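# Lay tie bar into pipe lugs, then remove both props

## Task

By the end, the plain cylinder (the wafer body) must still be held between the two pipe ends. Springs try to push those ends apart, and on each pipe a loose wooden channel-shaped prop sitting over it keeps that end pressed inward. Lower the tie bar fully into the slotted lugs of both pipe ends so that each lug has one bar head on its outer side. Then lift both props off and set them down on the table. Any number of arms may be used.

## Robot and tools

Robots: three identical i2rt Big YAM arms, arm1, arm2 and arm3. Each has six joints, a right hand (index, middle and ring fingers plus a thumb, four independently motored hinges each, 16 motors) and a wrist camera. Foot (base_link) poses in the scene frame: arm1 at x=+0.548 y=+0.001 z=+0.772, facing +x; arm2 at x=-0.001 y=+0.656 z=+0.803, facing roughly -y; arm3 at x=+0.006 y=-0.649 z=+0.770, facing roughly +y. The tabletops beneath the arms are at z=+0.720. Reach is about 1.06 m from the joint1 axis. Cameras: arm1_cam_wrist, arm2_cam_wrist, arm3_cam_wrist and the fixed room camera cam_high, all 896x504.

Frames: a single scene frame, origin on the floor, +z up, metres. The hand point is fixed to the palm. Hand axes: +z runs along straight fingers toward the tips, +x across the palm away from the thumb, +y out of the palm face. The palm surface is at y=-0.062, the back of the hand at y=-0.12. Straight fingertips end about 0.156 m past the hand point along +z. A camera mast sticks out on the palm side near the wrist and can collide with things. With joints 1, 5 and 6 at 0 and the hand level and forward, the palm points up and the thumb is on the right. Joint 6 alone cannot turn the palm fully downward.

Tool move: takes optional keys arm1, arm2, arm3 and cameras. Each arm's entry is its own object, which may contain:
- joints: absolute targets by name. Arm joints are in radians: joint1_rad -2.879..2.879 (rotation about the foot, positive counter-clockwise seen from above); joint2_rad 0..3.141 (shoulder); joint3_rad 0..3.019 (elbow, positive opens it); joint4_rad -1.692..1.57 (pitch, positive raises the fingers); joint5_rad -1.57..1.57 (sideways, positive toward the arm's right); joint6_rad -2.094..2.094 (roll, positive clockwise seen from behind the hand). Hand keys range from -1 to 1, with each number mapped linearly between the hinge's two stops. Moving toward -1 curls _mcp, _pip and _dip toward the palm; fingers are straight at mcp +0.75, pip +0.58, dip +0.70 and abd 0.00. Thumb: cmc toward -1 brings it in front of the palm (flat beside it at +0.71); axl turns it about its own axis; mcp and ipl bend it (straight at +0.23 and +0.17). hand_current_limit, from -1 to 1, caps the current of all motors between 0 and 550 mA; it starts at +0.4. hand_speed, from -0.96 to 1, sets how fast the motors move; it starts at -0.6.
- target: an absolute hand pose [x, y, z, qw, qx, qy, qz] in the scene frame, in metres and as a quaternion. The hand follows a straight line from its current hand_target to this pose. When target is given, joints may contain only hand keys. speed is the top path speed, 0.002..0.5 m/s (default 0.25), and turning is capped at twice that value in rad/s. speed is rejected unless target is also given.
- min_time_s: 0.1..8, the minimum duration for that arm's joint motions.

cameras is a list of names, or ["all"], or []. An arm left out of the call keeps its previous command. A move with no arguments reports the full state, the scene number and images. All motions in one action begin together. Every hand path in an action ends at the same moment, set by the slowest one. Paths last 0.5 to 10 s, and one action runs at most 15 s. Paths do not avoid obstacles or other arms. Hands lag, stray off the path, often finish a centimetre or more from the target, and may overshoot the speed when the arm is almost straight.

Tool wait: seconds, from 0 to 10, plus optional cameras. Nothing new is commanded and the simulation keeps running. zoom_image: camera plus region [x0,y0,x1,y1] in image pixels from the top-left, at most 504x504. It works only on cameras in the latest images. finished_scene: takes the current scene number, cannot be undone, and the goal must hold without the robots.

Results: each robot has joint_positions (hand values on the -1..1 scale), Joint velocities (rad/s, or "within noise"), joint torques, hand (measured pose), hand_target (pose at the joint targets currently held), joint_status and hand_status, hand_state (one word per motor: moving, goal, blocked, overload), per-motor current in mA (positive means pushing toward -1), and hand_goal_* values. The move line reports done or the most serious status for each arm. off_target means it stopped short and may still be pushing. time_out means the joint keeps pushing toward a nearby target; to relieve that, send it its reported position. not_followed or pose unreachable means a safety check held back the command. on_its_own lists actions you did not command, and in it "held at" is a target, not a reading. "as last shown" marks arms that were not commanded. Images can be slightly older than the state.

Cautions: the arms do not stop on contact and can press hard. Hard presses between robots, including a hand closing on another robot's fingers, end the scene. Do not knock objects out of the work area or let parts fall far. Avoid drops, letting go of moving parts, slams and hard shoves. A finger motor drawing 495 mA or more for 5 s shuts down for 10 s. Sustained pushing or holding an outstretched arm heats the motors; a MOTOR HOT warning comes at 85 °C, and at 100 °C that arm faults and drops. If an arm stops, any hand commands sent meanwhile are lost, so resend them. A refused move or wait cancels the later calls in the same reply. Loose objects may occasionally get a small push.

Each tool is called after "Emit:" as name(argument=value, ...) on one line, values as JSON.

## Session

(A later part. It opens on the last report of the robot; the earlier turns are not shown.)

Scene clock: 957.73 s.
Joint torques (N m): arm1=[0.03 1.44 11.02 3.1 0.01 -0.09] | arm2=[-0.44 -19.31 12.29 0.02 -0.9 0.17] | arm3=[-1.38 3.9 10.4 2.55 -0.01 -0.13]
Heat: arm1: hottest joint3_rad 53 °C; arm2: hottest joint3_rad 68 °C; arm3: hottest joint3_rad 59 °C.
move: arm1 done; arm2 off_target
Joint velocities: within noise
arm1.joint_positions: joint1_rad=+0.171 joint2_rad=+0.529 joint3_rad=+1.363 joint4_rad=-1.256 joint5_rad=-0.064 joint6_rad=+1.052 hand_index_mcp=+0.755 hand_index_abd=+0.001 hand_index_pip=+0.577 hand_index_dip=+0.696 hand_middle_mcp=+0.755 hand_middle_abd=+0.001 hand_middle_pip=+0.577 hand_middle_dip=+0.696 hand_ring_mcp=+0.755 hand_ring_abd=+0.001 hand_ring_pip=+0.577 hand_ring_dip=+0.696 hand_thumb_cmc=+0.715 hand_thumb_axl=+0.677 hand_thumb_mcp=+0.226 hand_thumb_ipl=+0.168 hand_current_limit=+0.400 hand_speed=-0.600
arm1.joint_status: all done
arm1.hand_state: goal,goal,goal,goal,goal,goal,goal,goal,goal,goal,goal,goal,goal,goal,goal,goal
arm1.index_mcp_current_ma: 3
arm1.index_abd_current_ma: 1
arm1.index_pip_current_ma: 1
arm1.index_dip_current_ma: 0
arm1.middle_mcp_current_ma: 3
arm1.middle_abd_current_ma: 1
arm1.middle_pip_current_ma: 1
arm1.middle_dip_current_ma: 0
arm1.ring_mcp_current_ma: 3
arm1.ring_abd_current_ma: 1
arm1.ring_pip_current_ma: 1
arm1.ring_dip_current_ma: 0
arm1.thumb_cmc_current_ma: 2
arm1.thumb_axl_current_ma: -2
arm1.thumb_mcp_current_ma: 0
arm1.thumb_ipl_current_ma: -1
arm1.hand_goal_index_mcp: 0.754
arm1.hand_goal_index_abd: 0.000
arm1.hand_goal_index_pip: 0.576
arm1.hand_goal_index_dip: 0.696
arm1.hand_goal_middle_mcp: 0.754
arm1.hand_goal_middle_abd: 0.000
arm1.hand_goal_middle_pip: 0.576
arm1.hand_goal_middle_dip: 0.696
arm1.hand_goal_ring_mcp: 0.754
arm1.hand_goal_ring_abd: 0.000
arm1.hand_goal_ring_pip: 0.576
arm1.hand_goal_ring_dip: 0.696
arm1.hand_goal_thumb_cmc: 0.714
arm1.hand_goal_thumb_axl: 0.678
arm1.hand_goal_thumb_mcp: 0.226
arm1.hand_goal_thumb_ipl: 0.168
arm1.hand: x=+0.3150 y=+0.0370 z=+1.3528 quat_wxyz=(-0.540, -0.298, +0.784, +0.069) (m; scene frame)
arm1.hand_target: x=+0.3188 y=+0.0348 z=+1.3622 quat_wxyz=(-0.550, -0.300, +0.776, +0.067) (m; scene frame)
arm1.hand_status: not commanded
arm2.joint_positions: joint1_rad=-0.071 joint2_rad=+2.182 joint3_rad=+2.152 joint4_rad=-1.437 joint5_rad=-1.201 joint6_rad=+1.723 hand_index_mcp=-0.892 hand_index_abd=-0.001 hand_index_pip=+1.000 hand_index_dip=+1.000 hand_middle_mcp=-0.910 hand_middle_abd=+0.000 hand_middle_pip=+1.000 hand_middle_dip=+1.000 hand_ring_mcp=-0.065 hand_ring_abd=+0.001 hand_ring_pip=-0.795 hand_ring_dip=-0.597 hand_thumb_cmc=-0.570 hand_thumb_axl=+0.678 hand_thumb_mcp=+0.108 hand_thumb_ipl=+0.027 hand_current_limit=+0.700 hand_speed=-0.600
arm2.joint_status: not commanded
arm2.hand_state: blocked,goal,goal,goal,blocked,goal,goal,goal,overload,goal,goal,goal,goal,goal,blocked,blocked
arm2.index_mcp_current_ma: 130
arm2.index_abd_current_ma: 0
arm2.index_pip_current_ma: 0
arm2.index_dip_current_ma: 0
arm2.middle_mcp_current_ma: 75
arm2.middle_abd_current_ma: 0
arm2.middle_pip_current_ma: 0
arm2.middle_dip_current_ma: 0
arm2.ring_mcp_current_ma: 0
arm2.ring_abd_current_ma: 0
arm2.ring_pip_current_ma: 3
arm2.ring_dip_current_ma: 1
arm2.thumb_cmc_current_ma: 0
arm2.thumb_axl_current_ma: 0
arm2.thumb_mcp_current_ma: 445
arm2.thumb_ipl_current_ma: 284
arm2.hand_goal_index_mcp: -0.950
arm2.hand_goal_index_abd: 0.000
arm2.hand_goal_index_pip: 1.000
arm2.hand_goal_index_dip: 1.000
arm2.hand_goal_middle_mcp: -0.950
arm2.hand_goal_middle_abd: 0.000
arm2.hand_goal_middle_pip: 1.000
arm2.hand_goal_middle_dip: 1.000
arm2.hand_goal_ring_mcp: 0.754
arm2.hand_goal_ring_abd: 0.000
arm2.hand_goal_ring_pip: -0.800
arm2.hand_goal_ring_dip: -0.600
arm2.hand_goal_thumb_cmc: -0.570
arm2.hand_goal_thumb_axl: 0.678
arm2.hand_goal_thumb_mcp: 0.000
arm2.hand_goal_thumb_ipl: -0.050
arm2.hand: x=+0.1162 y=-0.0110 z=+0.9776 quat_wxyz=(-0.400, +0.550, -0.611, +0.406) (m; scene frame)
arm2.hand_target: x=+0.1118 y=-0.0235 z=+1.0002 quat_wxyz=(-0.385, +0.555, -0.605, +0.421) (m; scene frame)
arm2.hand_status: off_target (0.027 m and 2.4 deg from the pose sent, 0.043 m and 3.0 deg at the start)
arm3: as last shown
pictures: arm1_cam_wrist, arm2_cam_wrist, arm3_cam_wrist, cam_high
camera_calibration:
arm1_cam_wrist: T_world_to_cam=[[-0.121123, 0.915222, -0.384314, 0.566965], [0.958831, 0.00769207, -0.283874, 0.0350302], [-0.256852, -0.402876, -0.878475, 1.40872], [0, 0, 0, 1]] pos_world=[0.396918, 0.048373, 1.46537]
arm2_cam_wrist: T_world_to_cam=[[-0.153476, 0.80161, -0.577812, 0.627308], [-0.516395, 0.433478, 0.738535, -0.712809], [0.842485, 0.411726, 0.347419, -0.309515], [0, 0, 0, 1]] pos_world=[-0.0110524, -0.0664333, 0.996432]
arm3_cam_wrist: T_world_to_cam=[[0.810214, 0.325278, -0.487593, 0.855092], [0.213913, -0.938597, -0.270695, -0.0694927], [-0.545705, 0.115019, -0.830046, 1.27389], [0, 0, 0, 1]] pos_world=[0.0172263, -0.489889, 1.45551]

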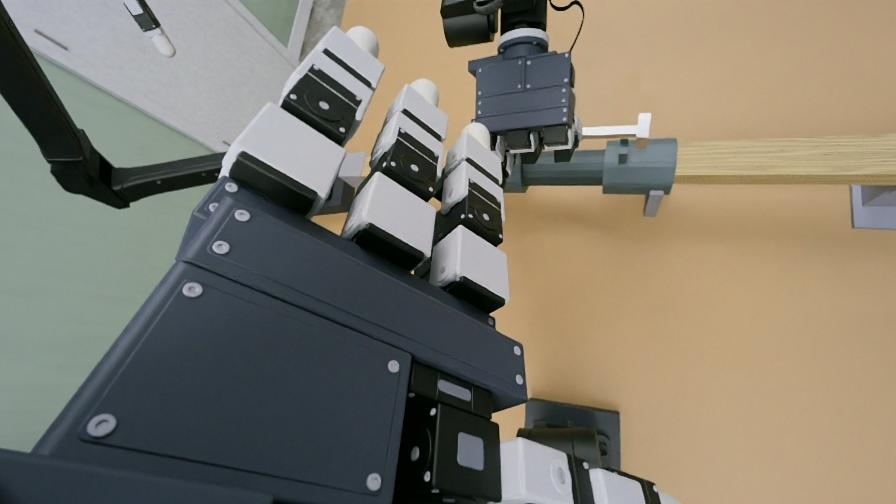

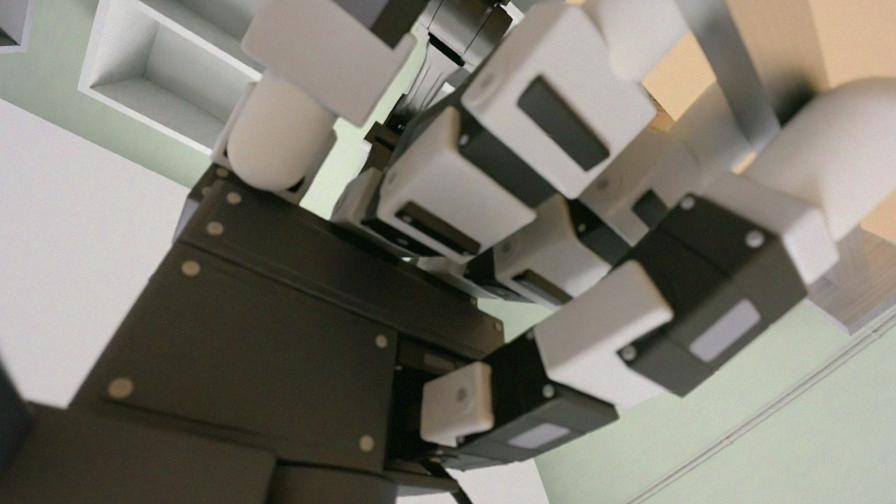

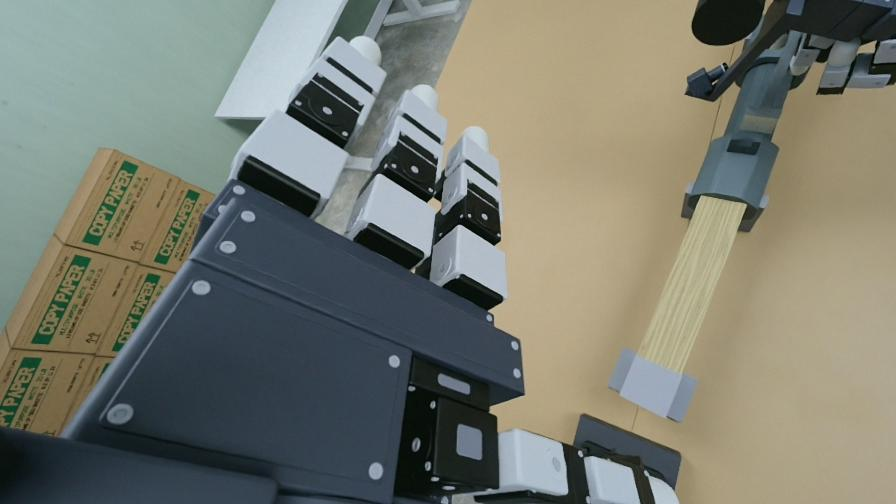

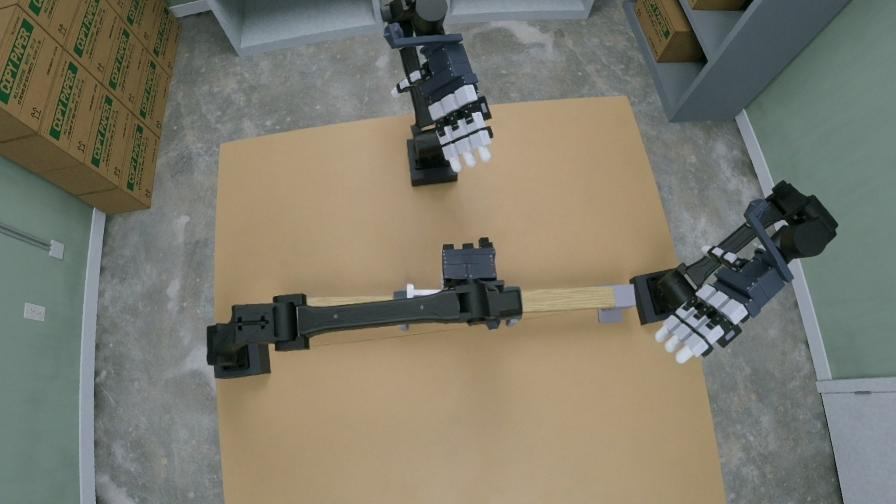

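Emit:
move(arm2={"target":[0.112,-0.025,0.985,-0.38625,0.55587,-0.60451,0.42004],"speed":0.05}, cameras=["all"])

Emit:
zoom_image(camera="cam_high", region=[370, 250, 550, 350])

Emit:
zoom_image(camera="arm3_cam_wrist", region=[690, 50, 810, 180])

Emit:
zoom_image(camera="arm1_cam_wrist", region=[480, 80, 720, 230])

Scene clock: 1044.13 s.
Joint torques (N m): arm1=[-0.15 2.14 10.92 2.71 0.04 -0.02] | arm2=[-0.5 -19.55 10.37 0.83 -0.91 0.11] | arm3=[-1.38 3.96 10.36 2.59 -0.02 -0.14]
Heat: arm1: hottest joint3_rad 53 °C; arm2: hottest joint3_rad 72 °C; arm3: hottest joint3_rad 60 °C.
move: arm2 off_target
Joint velocities: within noise
arm1, arm3: as last shown
arm2.joint_positions: joint1_rad=-0.071 joint2_rad=+2.183 joint3_rad=+2.152 joint4_rad=-1.428 joint5_rad=-1.201 joint6_rad=+1.723 hand_index_mcp=-0.892 hand_index_abd=-0.001 hand_index_pip=+1.000 hand_index_dip=+1.000 hand_middle_mcp=-0.910 hand_middle_abd=+0.000 hand_middle_pip=+1.000 hand_middle_dip=+1.000 hand_ring_mcp=-0.065 hand_ring_abd=+0.001 hand_ring_pip=-0.795 hand_ring_dip=-0.597 hand_thumb_cmc=-0.570 hand_thumb_axl=+0.678 hand_thumb_mcp=+0.108 hand_thumb_ipl=+0.027 hand_current_limit=+0.700 hand_speed=-0.600
arm2.joint_status: not commanded
arm2.hand_state: blocked,goal,goal,goal,blocked,goal,goal,goal,overload,goal,goal,goal,goal,goal,blocked,blocked
arm2.index_mcp_current_ma: 130
arm2.index_abd_current_ma: 0
arm2.index_pip_current_ma: 0
arm2.index_dip_current_ma: 0
arm2.middle_mcp_current_ma: 75
arm2.middle_abd_current_ma: 0
arm2.middle_pip_current_ma: 0
arm2.middle_dip_current_ma: 0
arm2.ring_mcp_current_ma: 0
arm2.ring_abd_current_ma: 0
arm2.ring_pip_current_ma: 3
arm2.ring_dip_current_ma: 1
arm2.thumb_cmc_current_ma: 0
arm2.thumb_axl_current_ma: 0
arm2.thumb_mcp_current_ma: 445
arm2.thumb_ipl_current_ma: 284
arm2.hand_goal_index_mcp: -0.950
arm2.hand_goal_index_abd: 0.000
arm2.hand_goal_index_pip: 1.000
arm2.hand_goal_index_dip: 1.000
arm2.hand_goal_middle_mcp: -0.950
arm2.hand_goal_middle_abd: 0.000
arm2.hand_goal_middle_pip: 1.000
arm2.hand_goal_middle_dip: 1.000
arm2.hand_goal_ring_mcp: 0.754
arm2.hand_goal_ring_abd: 0.000
arm2.hand_goal_ring_pip: -0.800
arm2.hand_goal_ring_dip: -0.600
arm2.hand_goal_thumb_cmc: -0.570
arm2.hand_goal_thumb_axl: 0.678
arm2.hand_goal_thumb_mcp: 0.000
arm2.hand_goal_thumb_ipl: -0.050
arm2.hand: x=+0.1161 y=-0.0129 z=+0.9763 quat_wxyz=(-0.398, +0.552, -0.610, +0.408) (m; scene frame)
arm2.hand_target: x=+0.1118 y=-0.0244 z=+0.9852 quat_wxyz=(-0.386, +0.556, -0.604, +0.420) (m; scene frame)
arm2.hand_status: off_target (0.015 m and 2.1 deg from the pose sent, 0.016 m and 2.5 deg at the start)
pictures: arm1_cam_wrist, arm2_cam_wrist, arm3_cam_wrist, cam_high
camera_calibration:
arm1_cam_wrist: T_world_to_cam=[[-0.121123, 0.915222, -0.384314, 0.566965], [0.958831, 0.00769207, -0.283874, 0.0350302], [-0.256852, -0.402876, -0.878475, 1.40872], [0, 0, 0, 1]] pos_world=[0.396918, 0.048373, 1.46537]
arm2_cam_wrist: T_world_to_cam=[[-0.153469, 0.797838, -0.583011, 0.633081], [-0.516278, 0.43833, 0.735747, -0.708179], [0.842558, 0.41391, 0.344636, -0.305506], [0, 0, 0, 1]] pos_world=[-0.0110522, -0.0682286, 0.995422]
arm3_cam_wrist: T_world_to_cam=[[0.810214, 0.325278, -0.487593, 0.855092], [0.213913, -0.938597, -0.270695, -0.0694927], [-0.545705, 0.115019, -0.830046, 1.27389], [0, 0, 0, 1]] pos_world=[0.0172263, -0.489889, 1.45551]

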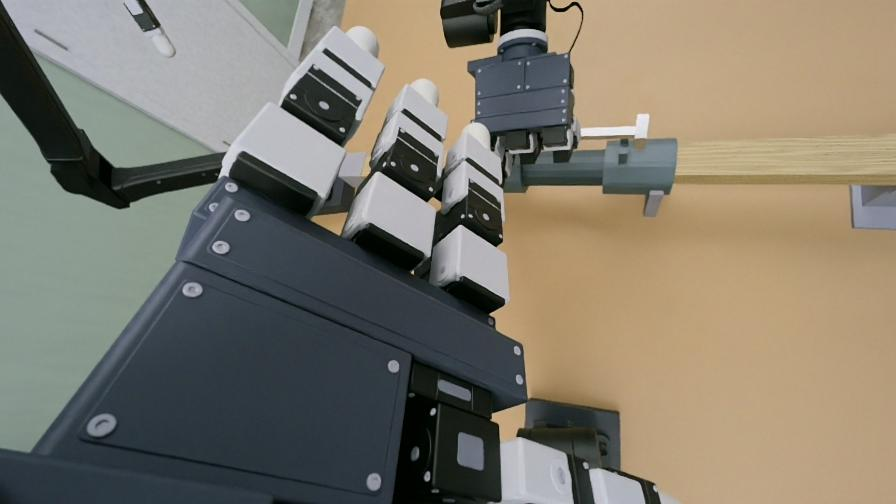

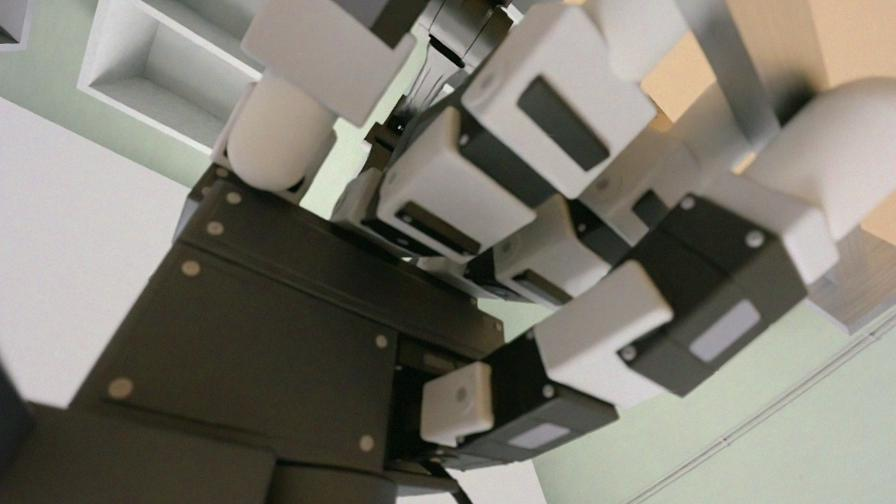

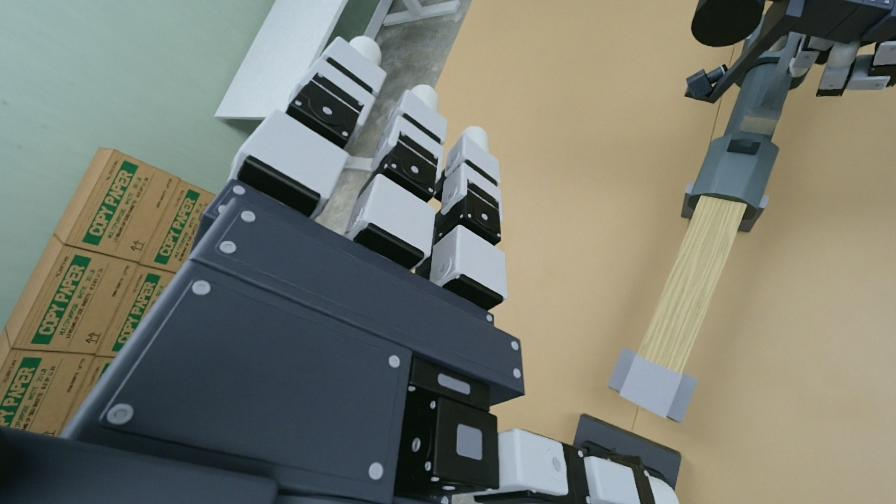

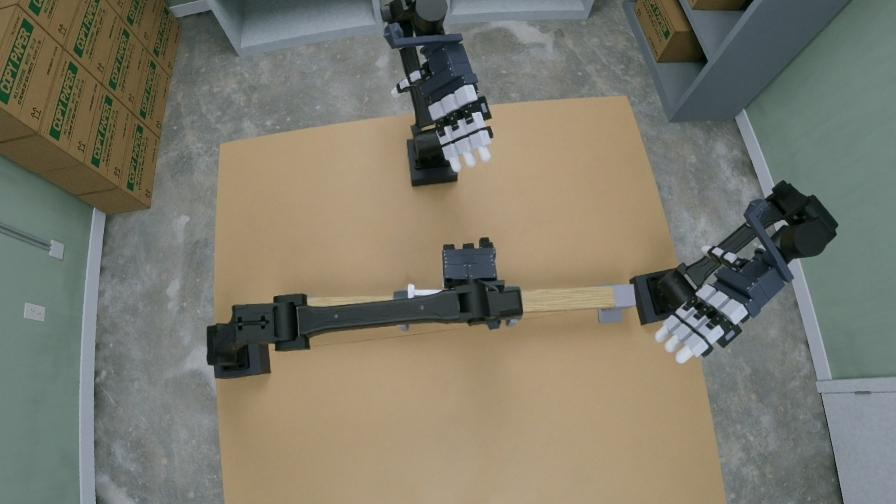

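Scaled by 2.800 from the camera's 896x504 image, which has a finer 1280x720 frame.

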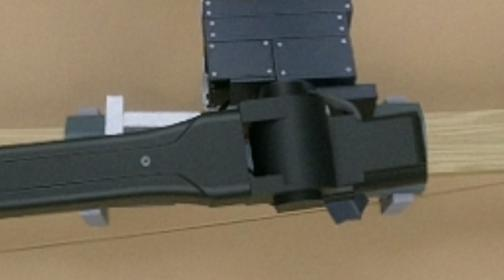

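Scaled by 3.877 from the camera's 896x504 image, which has a finer 1280x720 frame.

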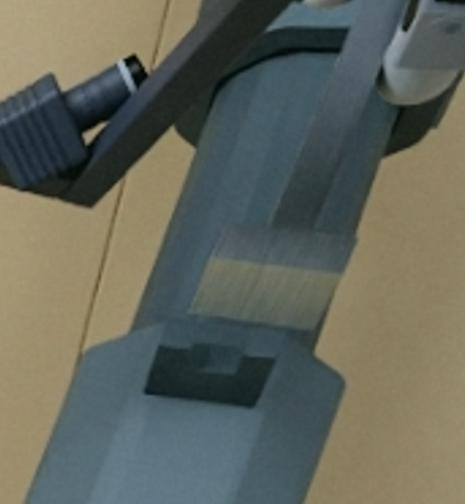

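Scaled by 2.100 from the camera's 896x504 image, which has a finer 1280x720 frame.

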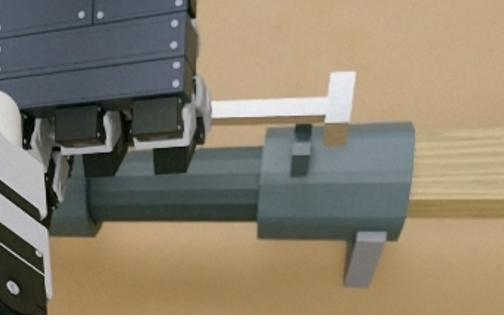

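Emit:
move(arm2={"target":[0.106,-0.025,0.96,-0.38625,0.55587,-0.60451,0.42004],"speed":0.05}, cameras=["all"])

Emit:
zoom_image(camera="cam_high", region=[370, 250, 550, 350])

Emit:
zoom_image(camera="arm3_cam_wrist", region=[690, 50, 810, 180])

Emit:
zoom_image(camera="arm1_cam_wrist", region=[480, 80, 720, 230])

Scene clock: 1065.33 s.
Joint torques (N m): arm1=[0.5 1.38 10.78 2.92 0 -0.1] | arm2=[-1.03 -18.84 8.4 0.83 -0.95 -0.05] | arm3=[-1.49 4.07 10.35 2.58 -0.02 -0.13]
Heat: arm1: hottest joint3_rad 53 °C; arm2: hottest joint3_rad 70 °C; arm3: hottest joint3_rad 60 °C.
move: arm2 done
Joint velocities: within noise
arm1, arm3: as last shown
arm2.joint_positions: joint1_rad=-0.074 joint2_rad=+2.199 joint3_rad=+2.136 joint4_rad=-1.396 joint5_rad=-1.201 joint6_rad=+1.712 hand_index_mcp=-0.892 hand_index_abd=-0.001 hand_index_pip=+1.000 hand_index_dip=+1.000 hand_middle_mcp=-0.910 hand_middle_abd=+0.000 hand_middle_pip=+1.000 hand_middle_dip=+1.000 hand_ring_mcp=-0.065 hand_ring_abd=+0.001 hand_ring_pip=-0.795 hand_ring_dip=-0.597 hand_thumb_cmc=-0.570 hand_thumb_axl=+0.678 hand_thumb_mcp=+0.108 hand_thumb_ipl=+0.027 hand_current_limit=+0.700 hand_speed=-0.600
arm2.joint_status: not commanded
arm2.hand_state: blocked,goal,goal,goal,blocked,goal,goal,goal,overload,goal,goal,goal,goal,goal,blocked,blocked
arm2.index_mcp_current_ma: 130
arm2.index_abd_current_ma: 0
arm2.index_pip_current_ma: 0
arm2.index_dip_current_ma: 0
arm2.middle_mcp_current_ma: 75
arm2.middle_abd_current_ma: 0
arm2.middle_pip_current_ma: 0
arm2.middle_dip_current_ma: 0
arm2.ring_mcp_current_ma: 0
arm2.ring_abd_current_ma: 0
arm2.ring_pip_current_ma: 3
arm2.ring_dip_current_ma: 1
arm2.thumb_cmc_current_ma: 0
arm2.thumb_axl_current_ma: 0
arm2.thumb_mcp_current_ma: 445
arm2.thumb_ipl_current_ma: 284
arm2.hand_goal_index_mcp: -0.950
arm2.hand_goal_index_abd: 0.000
arm2.hand_goal_index_pip: 1.000
arm2.hand_goal_index_dip: 1.000
arm2.hand_goal_middle_mcp: -0.950
arm2.hand_goal_middle_abd: 0.000
arm2.hand_goal_middle_pip: 1.000
arm2.hand_goal_middle_dip: 1.000
arm2.hand_goal_ring_mcp: 0.754
arm2.hand_goal_ring_abd: 0.000
arm2.hand_goal_ring_pip: -0.800
arm2.hand_goal_ring_dip: -0.600
arm2.hand_goal_thumb_cmc: -0.570
arm2.hand_goal_thumb_axl: 0.678
arm2.hand_goal_thumb_mcp: 0.000
arm2.hand_goal_thumb_ipl: -0.050
arm2.hand: x=+0.1137 y=-0.0179 z=+0.9596 quat_wxyz=(-0.395, +0.554, -0.607, +0.411) (m; scene frame)
arm2.hand_target: x=+0.1059 y=-0.0248 z=+0.9601 quat_wxyz=(-0.386, +0.556, -0.604, +0.420) (m; scene frame)
arm2.hand_status: done (0.010 m and 1.5 deg from the pose sent, 0.023 m and 2.1 deg at the start)
pictures: arm1_cam_wrist, arm2_cam_wrist, arm3_cam_wrist, cam_high
camera_calibration:
arm1_cam_wrist: T_world_to_cam=[[-0.121123, 0.915222, -0.384314, 0.566965], [0.958831, 0.00769207, -0.283874, 0.0350302], [-0.256852, -0.402876, -0.878475, 1.40872], [0, 0, 0, 1]] pos_world=[0.396918, 0.048373, 1.46537]
arm2_cam_wrist: T_world_to_cam=[[-0.154253, 0.79126, -0.591703, 0.6353], [-0.515932, 0.446231, 0.731226, -0.690479], [0.842627, 0.418073, 0.339404, -0.29051], [0, 0, 0, 1]] pos_world=[-0.0134523, -0.0731205, 0.979405]
arm3_cam_wrist: T_world_to_cam=[[0.810214, 0.325278, -0.487593, 0.855092], [0.213913, -0.938597, -0.270695, -0.0694927], [-0.545705, 0.115019, -0.830046, 1.27389], [0, 0, 0, 1]] pos_world=[0.0172263, -0.489889, 1.45551]

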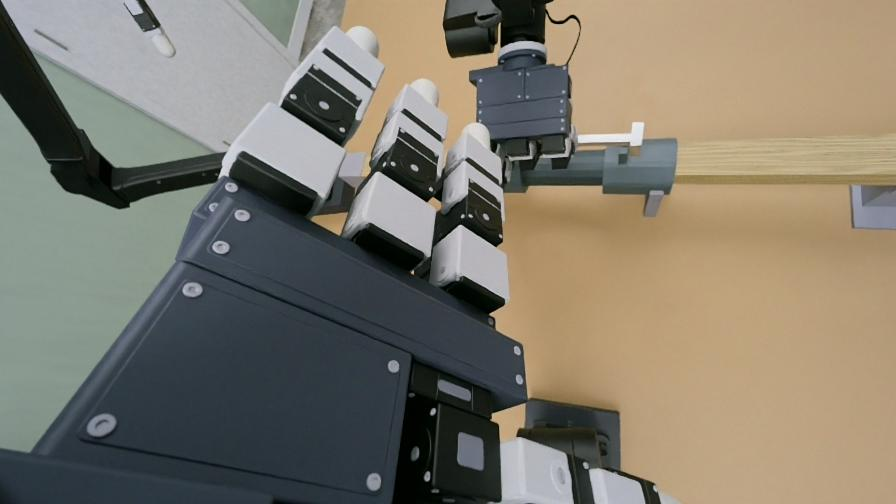

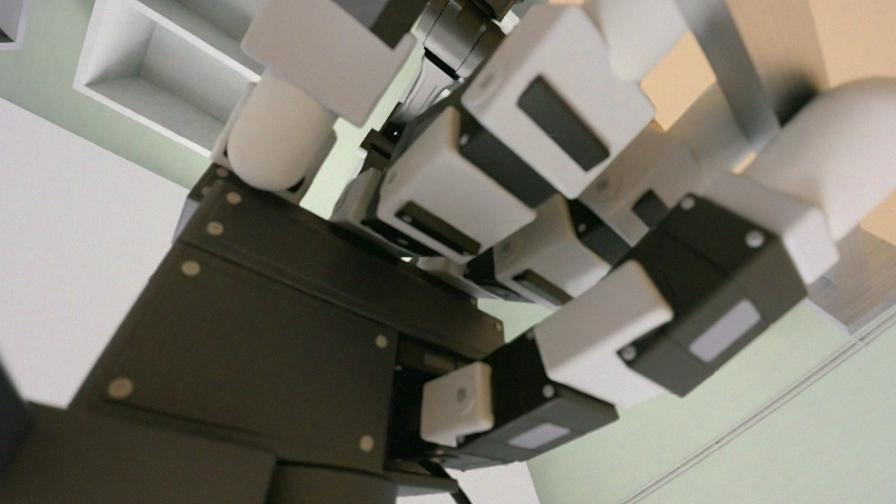

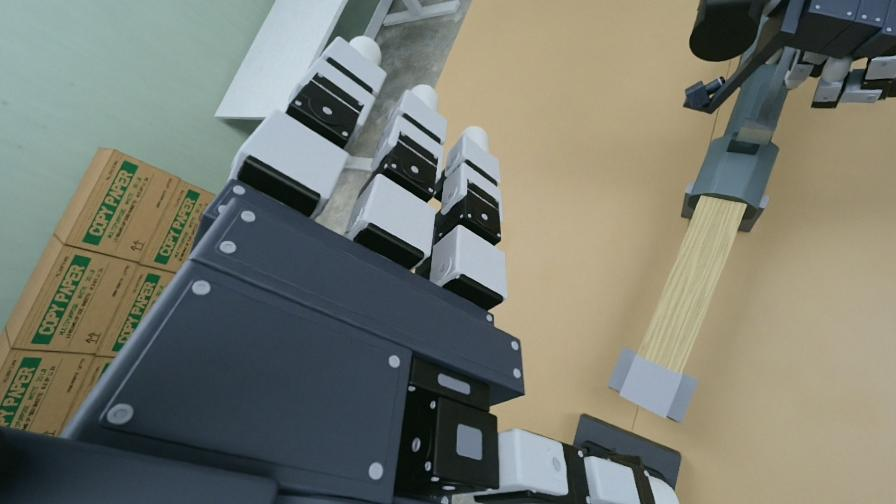

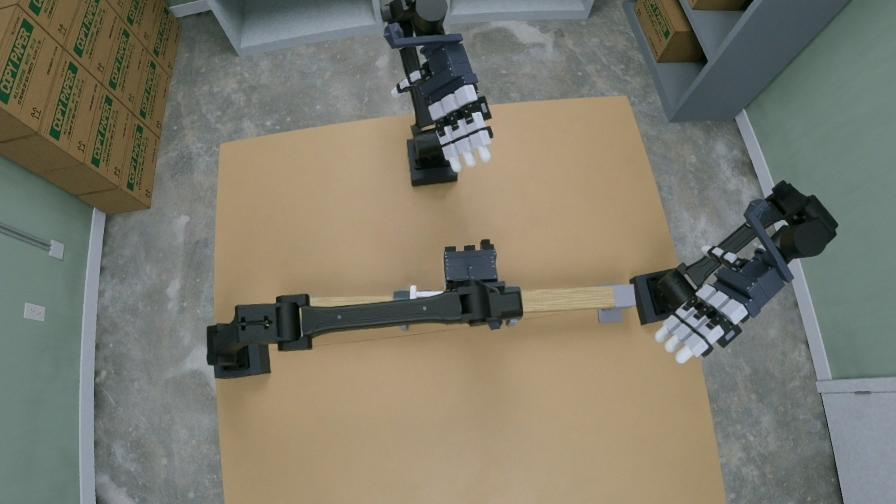

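Scaled by 2.800 from the camera's 896x504 image, which has a finer 1280x720 frame.

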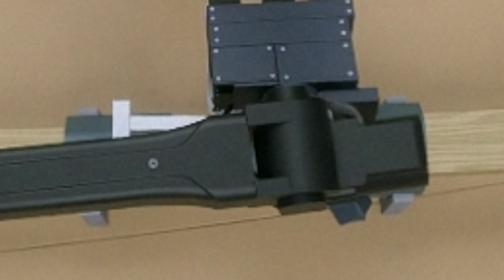

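Scaled by 3.877 from the camera's 896x504 image, which has a finer 1280x720 frame.

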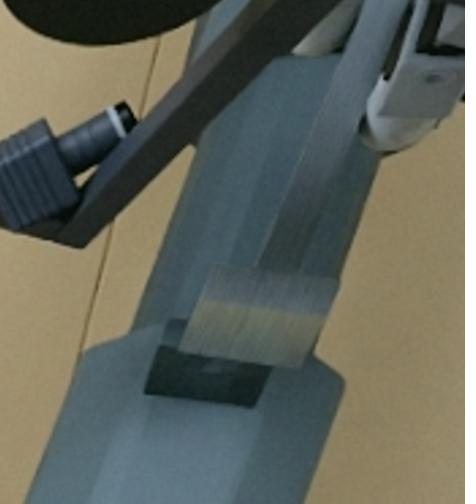

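Scaled by 2.100 from the camera's 896x504 image, which has a finer 1280x720 frame.

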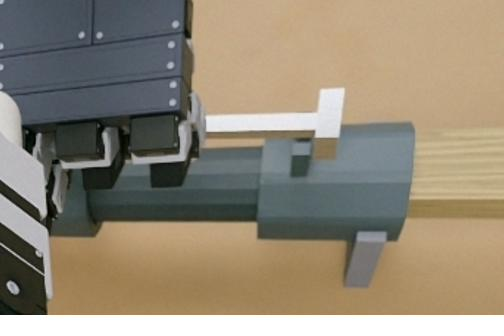

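Emit:
move(arm2={"target":[0.098,-0.021,0.94,-0.38625,0.55587,-0.60451,0.42004],"speed":0.05}, cameras=["arm1_cam_wrist","arm3_cam_wrist","cam_high"])

Emit:
zoom_image(camera="cam_high", region=[370, 250, 550, 350])

Emit:
zoom_image(camera="arm3_cam_wrist", region=[690, 50, 810, 180])

Emit:
zoom_image(camera="arm1_cam_wrist", region=[560, 90, 680, 180])

Scene clock: 1167.23 s.
Joint torques (N m): arm1=[-0.15 2.02 10.84 2.97 0.03 -0.08] | arm2=[-0.91 -19.25 8.16 0.8 -1.01 0.01] | arm3=[-1.49 3.96 10.36 2.56 -0.02 -0.12]
Heat: arm1: hottest joint3_rad 53 °C; arm2: hottest joint3_rad 63 °C; arm3: hottest joint3_rad 60 °C.
move: arm2 done
Joint velocities: within noise
arm1, arm3: as last shown
arm2.joint_positions: joint1_rad=-0.086 joint2_rad=+2.199 joint3_rad=+2.089 joint4_rad=-1.376 joint5_rad=-1.201 joint6_rad=+1.678 hand_index_mcp=-0.891 hand_index_abd=-0.001 hand_index_pip=+1.000 hand_index_dip=+1.000 hand_middle_mcp=-0.910 hand_middle_abd=+0.000 hand_middle_pip=+1.000 hand_middle_dip=+1.000 hand_ring_mcp=-0.065 hand_ring_abd=+0.001 hand_ring_pip=-0.795 hand_ring_dip=-0.597 hand_thumb_cmc=-0.569 hand_thumb_axl=+0.678 hand_thumb_mcp=+0.108 hand_thumb_ipl=+0.025 hand_current_limit=+0.700 hand_speed=-0.600
arm2.joint_status: not commanded
arm2.hand_state: blocked,goal,goal,goal,blocked,goal,goal,goal,overload,goal,goal,goal,goal,goal,blocked,blocked
arm2.index_mcp_current_ma: 135
arm2.index_abd_current_ma: 0
arm2.index_pip_current_ma: 0
arm2.index_dip_current_ma: 0
arm2.middle_mcp_current_ma: 75
arm2.middle_abd_current_ma: 0
arm2.middle_pip_current_ma: 0
arm2.middle_dip_current_ma: 0
arm2.ring_mcp_current_ma: 0
arm2.ring_abd_current_ma: 0
arm2.ring_pip_current_ma: 3
arm2.ring_dip_current_ma: 1
arm2.thumb_cmc_current_ma: 0
arm2.thumb_axl_current_ma: 0
arm2.thumb_mcp_current_ma: 445
arm2.thumb_ipl_current_ma: 273
arm2.hand_goal_index_mcp: -0.950
arm2.hand_goal_index_abd: 0.000
arm2.hand_goal_index_pip: 1.000
arm2.hand_goal_index_dip: 1.000
arm2.hand_goal_middle_mcp: -0.950
arm2.hand_goal_middle_abd: 0.000
arm2.hand_goal_middle_pip: 1.000
arm2.hand_goal_middle_dip: 1.000
arm2.hand_goal_ring_mcp: 0.754
arm2.hand_goal_ring_abd: 0.000
arm2.hand_goal_ring_pip: -0.800
arm2.hand_goal_ring_dip: -0.600
arm2.hand_goal_thumb_cmc: -0.570
arm2.hand_goal_thumb_axl: 0.678
arm2.hand_goal_thumb_mcp: 0.000
arm2.hand_goal_thumb_ipl: -0.050
arm2.hand: x=+0.1054 y=-0.0149 z=+0.9415 quat_wxyz=(-0.393, +0.555, -0.607, +0.412) (m; scene frame)
arm2.hand_target: x=+0.0980 y=-0.0208 z=+0.9401 quat_wxyz=(-0.386, +0.556, -0.605, +0.420) (m; scene frame)
arm2.hand_status: done (0.010 m and 1.2 deg from the pose sent, 0.025 m and 1.5 deg at the start)
pictures: arm1_cam_wrist, arm3_cam_wrist, cam_high
camera_calibration:
arm1_cam_wrist: T_world_to_cam=[[-0.121123, 0.915222, -0.384314, 0.566965], [0.958831, 0.00769207, -0.283874, 0.0350302], [-0.256852, -0.402876, -0.878475, 1.40872], [0, 0, 0, 1]] pos_world=[0.396918, 0.048373, 1.46537]
arm3_cam_wrist: T_world_to_cam=[[0.810214, 0.325278, -0.487593, 0.855092], [0.213913, -0.938597, -0.270695, -0.0694927], [-0.545705, 0.115019, -0.830046, 1.27389], [0, 0, 0, 1]] pos_world=[0.0172263, -0.489889, 1.45551]

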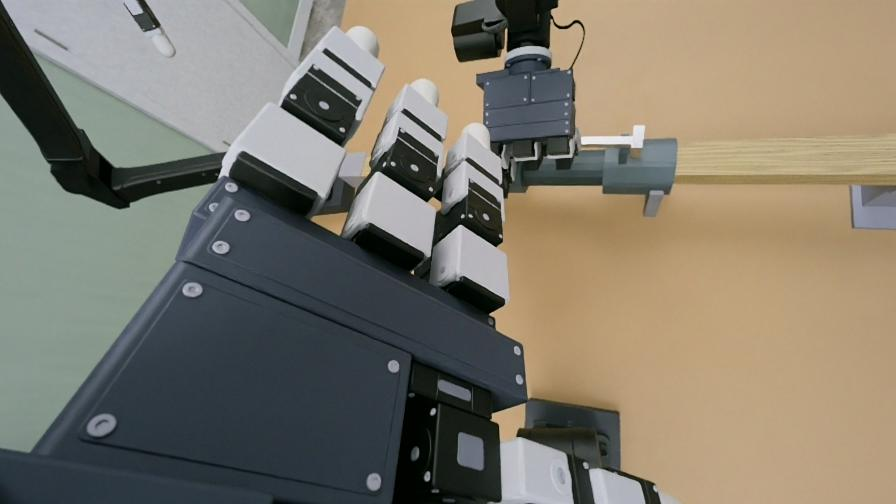

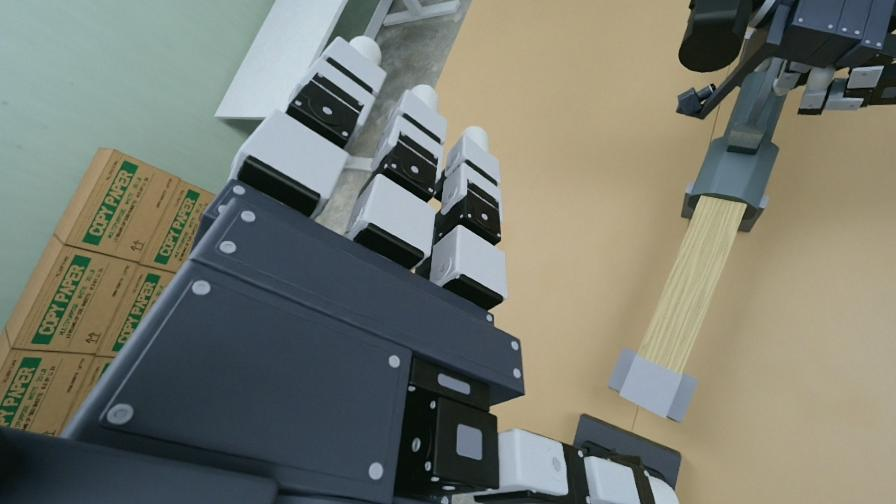

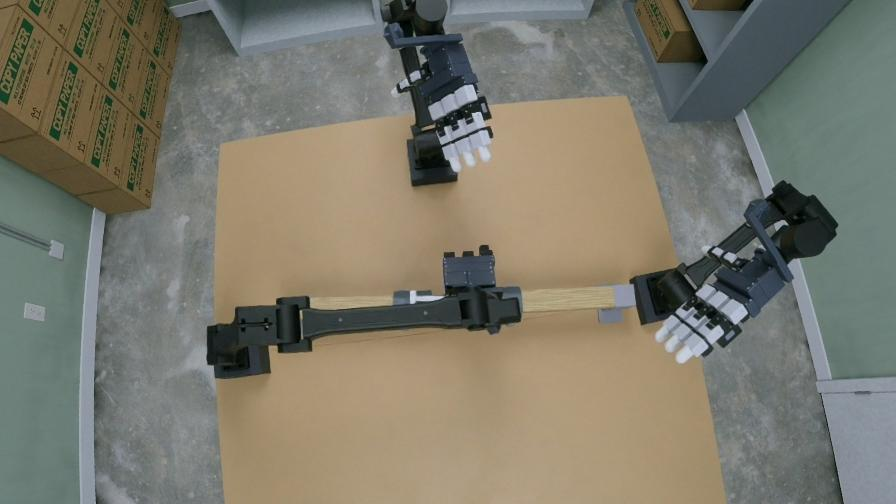

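Scaled by 2.800 from the camera's 896x504 image, which has a finer 1280x720 frame.

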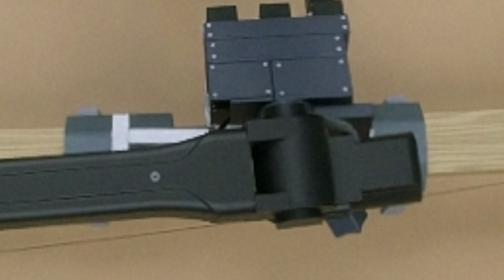

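Scaled by 3.877 from the camera's 896x504 image, which has a finer 1280x720 frame.

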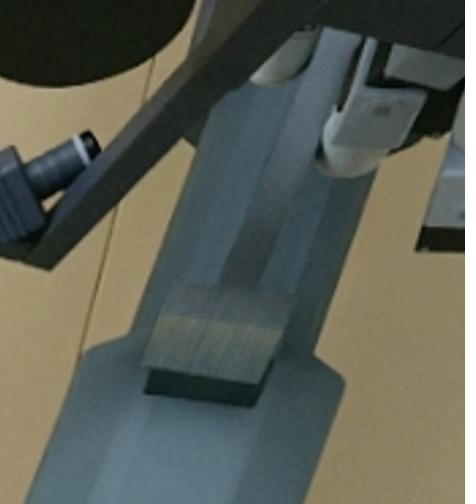

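Scaled by 4.200 from the camera's 896x504 image, which has a finer 1280x720 frame.

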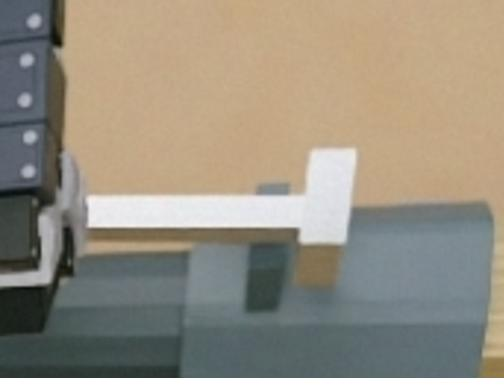

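Emit:
move(arm2={"target":[0.099,-0.0205,0.926,-0.38625,0.55587,-0.60451,0.42004],"speed":0.04}, cameras=["arm1_cam_wrist","arm3_cam_wrist"])

Emit:
zoom_image(camera="arm3_cam_wrist", region=[690, 50, 810, 180])

Emit:
zoom_image(camera="arm1_cam_wrist", region=[560, 90, 680, 180])

Scene clock: 1194.53 s.
Joint torques (N m): arm1=[0.5 2.02 10.7 2.7 0.03 -0.09] | arm2=[-0.79 -18.9 7.1 1.39 -0.81 -0.09] | arm3=[-1.38 4.01 10.37 2.58 -0.01 -0.12]
Heat: arm1: hottest joint3_rad 53 °C; arm2: hottest joint3_rad 60 °C; arm3: hottest joint3_rad 60 °C.
move: arm2 off_target
Joint velocities: within noise
arm1, arm3: as last shown
arm2.joint_positions: joint1_rad=-0.086 joint2_rad=+2.199 joint3_rad=+2.074 joint4_rad=-1.351 joint5_rad=-1.206 joint6_rad=+1.684 hand_index_mcp=-0.889 hand_index_abd=+0.004 hand_index_pip=+1.000 hand_index_dip=+1.000 hand_middle_mcp=-0.910 hand_middle_abd=+0.004 hand_middle_pip=+1.000 hand_middle_dip=+1.000 hand_ring_mcp=-0.065 hand_ring_abd=+0.001 hand_ring_pip=-0.795 hand_ring_dip=-0.597 hand_thumb_cmc=-0.566 hand_thumb_axl=+0.678 hand_thumb_mcp=+0.108 hand_thumb_ipl=+0.023 hand_current_limit=+0.700 hand_speed=-0.600
arm2.joint_status: not commanded
arm2.hand_state: blocked,goal,goal,goal,blocked,goal,goal,goal,overload,goal,goal,goal,goal,goal,blocked,blocked
arm2.index_mcp_current_ma: 141
arm2.index_abd_current_ma: 2
arm2.index_pip_current_ma: 0
arm2.index_dip_current_ma: 0
arm2.middle_mcp_current_ma: 75
arm2.middle_abd_current_ma: 2
arm2.middle_pip_current_ma: 0
arm2.middle_dip_current_ma: 0
arm2.ring_mcp_current_ma: 0
arm2.ring_abd_current_ma: 0
arm2.ring_pip_current_ma: 3
arm2.ring_dip_current_ma: 1
arm2.thumb_cmc_current_ma: 2
arm2.thumb_axl_current_ma: 0
arm2.thumb_mcp_current_ma: 445
arm2.thumb_ipl_current_ma: 261
arm2.hand_goal_index_mcp: -0.950
arm2.hand_goal_index_abd: 0.000
arm2.hand_goal_index_pip: 1.000
arm2.hand_goal_index_dip: 1.000
arm2.hand_goal_middle_mcp: -0.950
arm2.hand_goal_middle_abd: 0.000
arm2.hand_goal_middle_pip: 1.000
arm2.hand_goal_middle_dip: 1.000
arm2.hand_goal_ring_mcp: 0.754
arm2.hand_goal_ring_abd: 0.000
arm2.hand_goal_ring_pip: -0.800
arm2.hand_goal_ring_dip: -0.600
arm2.hand_goal_thumb_cmc: -0.570
arm2.hand_goal_thumb_axl: 0.678
arm2.hand_goal_thumb_mcp: 0.000
arm2.hand_goal_thumb_ipl: -0.050
arm2.hand: x=+0.1061 y=-0.0158 z=+0.9363 quat_wxyz=(-0.392, +0.555, -0.605, +0.415) (m; scene frame)
arm2.hand_target: x=+0.0990 y=-0.0203 z=+0.9261 quat_wxyz=(-0.386, +0.556, -0.604, +0.420) (m; scene frame)
arm2.hand_status: off_target (0.013 m and 0.9 deg from the pose sent, 0.018 m and 1.2 deg at the start)
pictures: arm1_cam_wrist, arm3_cam_wrist
camera_calibration:
arm1_cam_wrist: T_world_to_cam=[[-0.121123, 0.915222, -0.384314, 0.566965], [0.958831, 0.00769207, -0.283874, 0.0350302], [-0.256852, -0.402876, -0.878475, 1.40872], [0, 0, 0, 1]] pos_world=[0.396918, 0.048373, 1.46537]
arm3_cam_wrist: T_world_to_cam=[[0.810214, 0.325278, -0.487593, 0.855092], [0.213913, -0.938597, -0.270695, -0.0694927], [-0.545705, 0.115019, -0.830046, 1.27389], [0, 0, 0, 1]] pos_world=[0.0172263, -0.489889, 1.45551]

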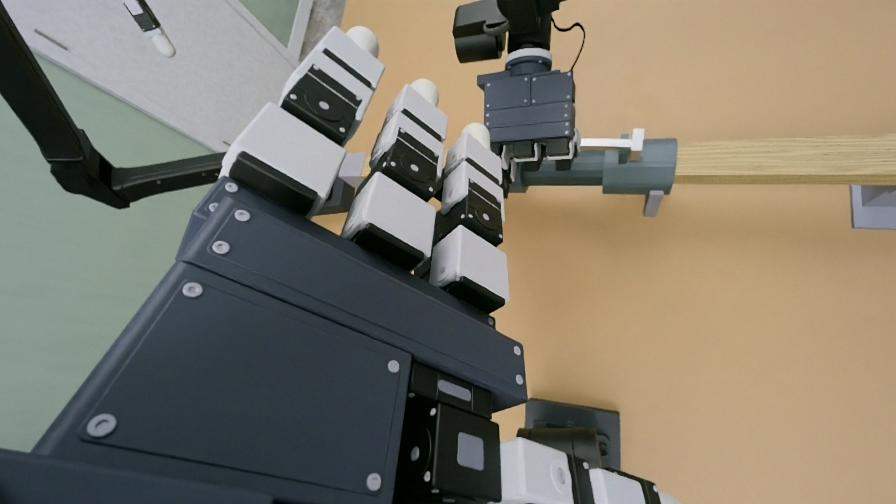

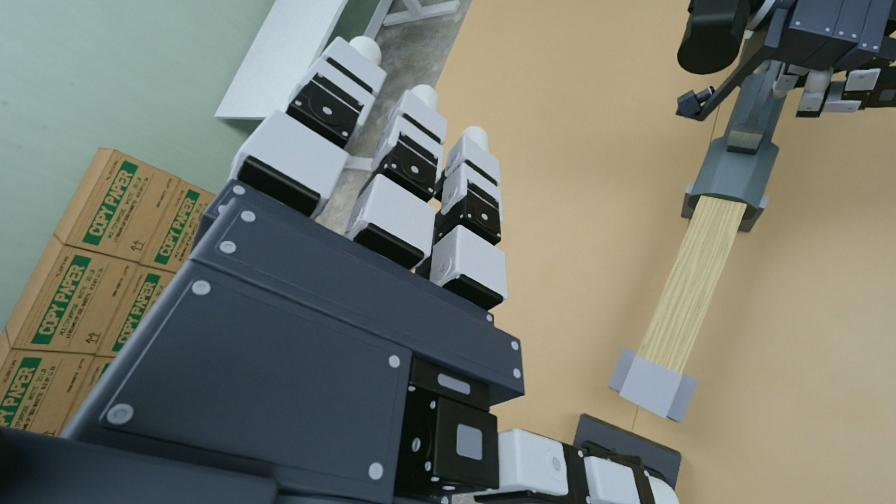

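Scaled by 3.877 from the camera's 896x504 image, which has a finer 1280x720 frame.

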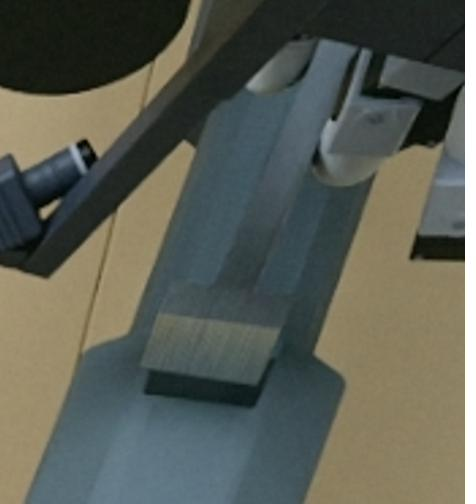

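Scaled by 4.200 from the camera's 896x504 image, which has a finer 1280x720 frame.

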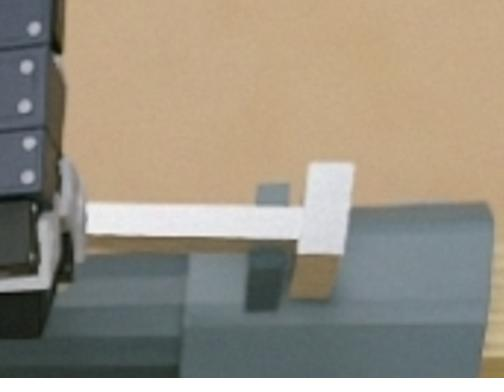

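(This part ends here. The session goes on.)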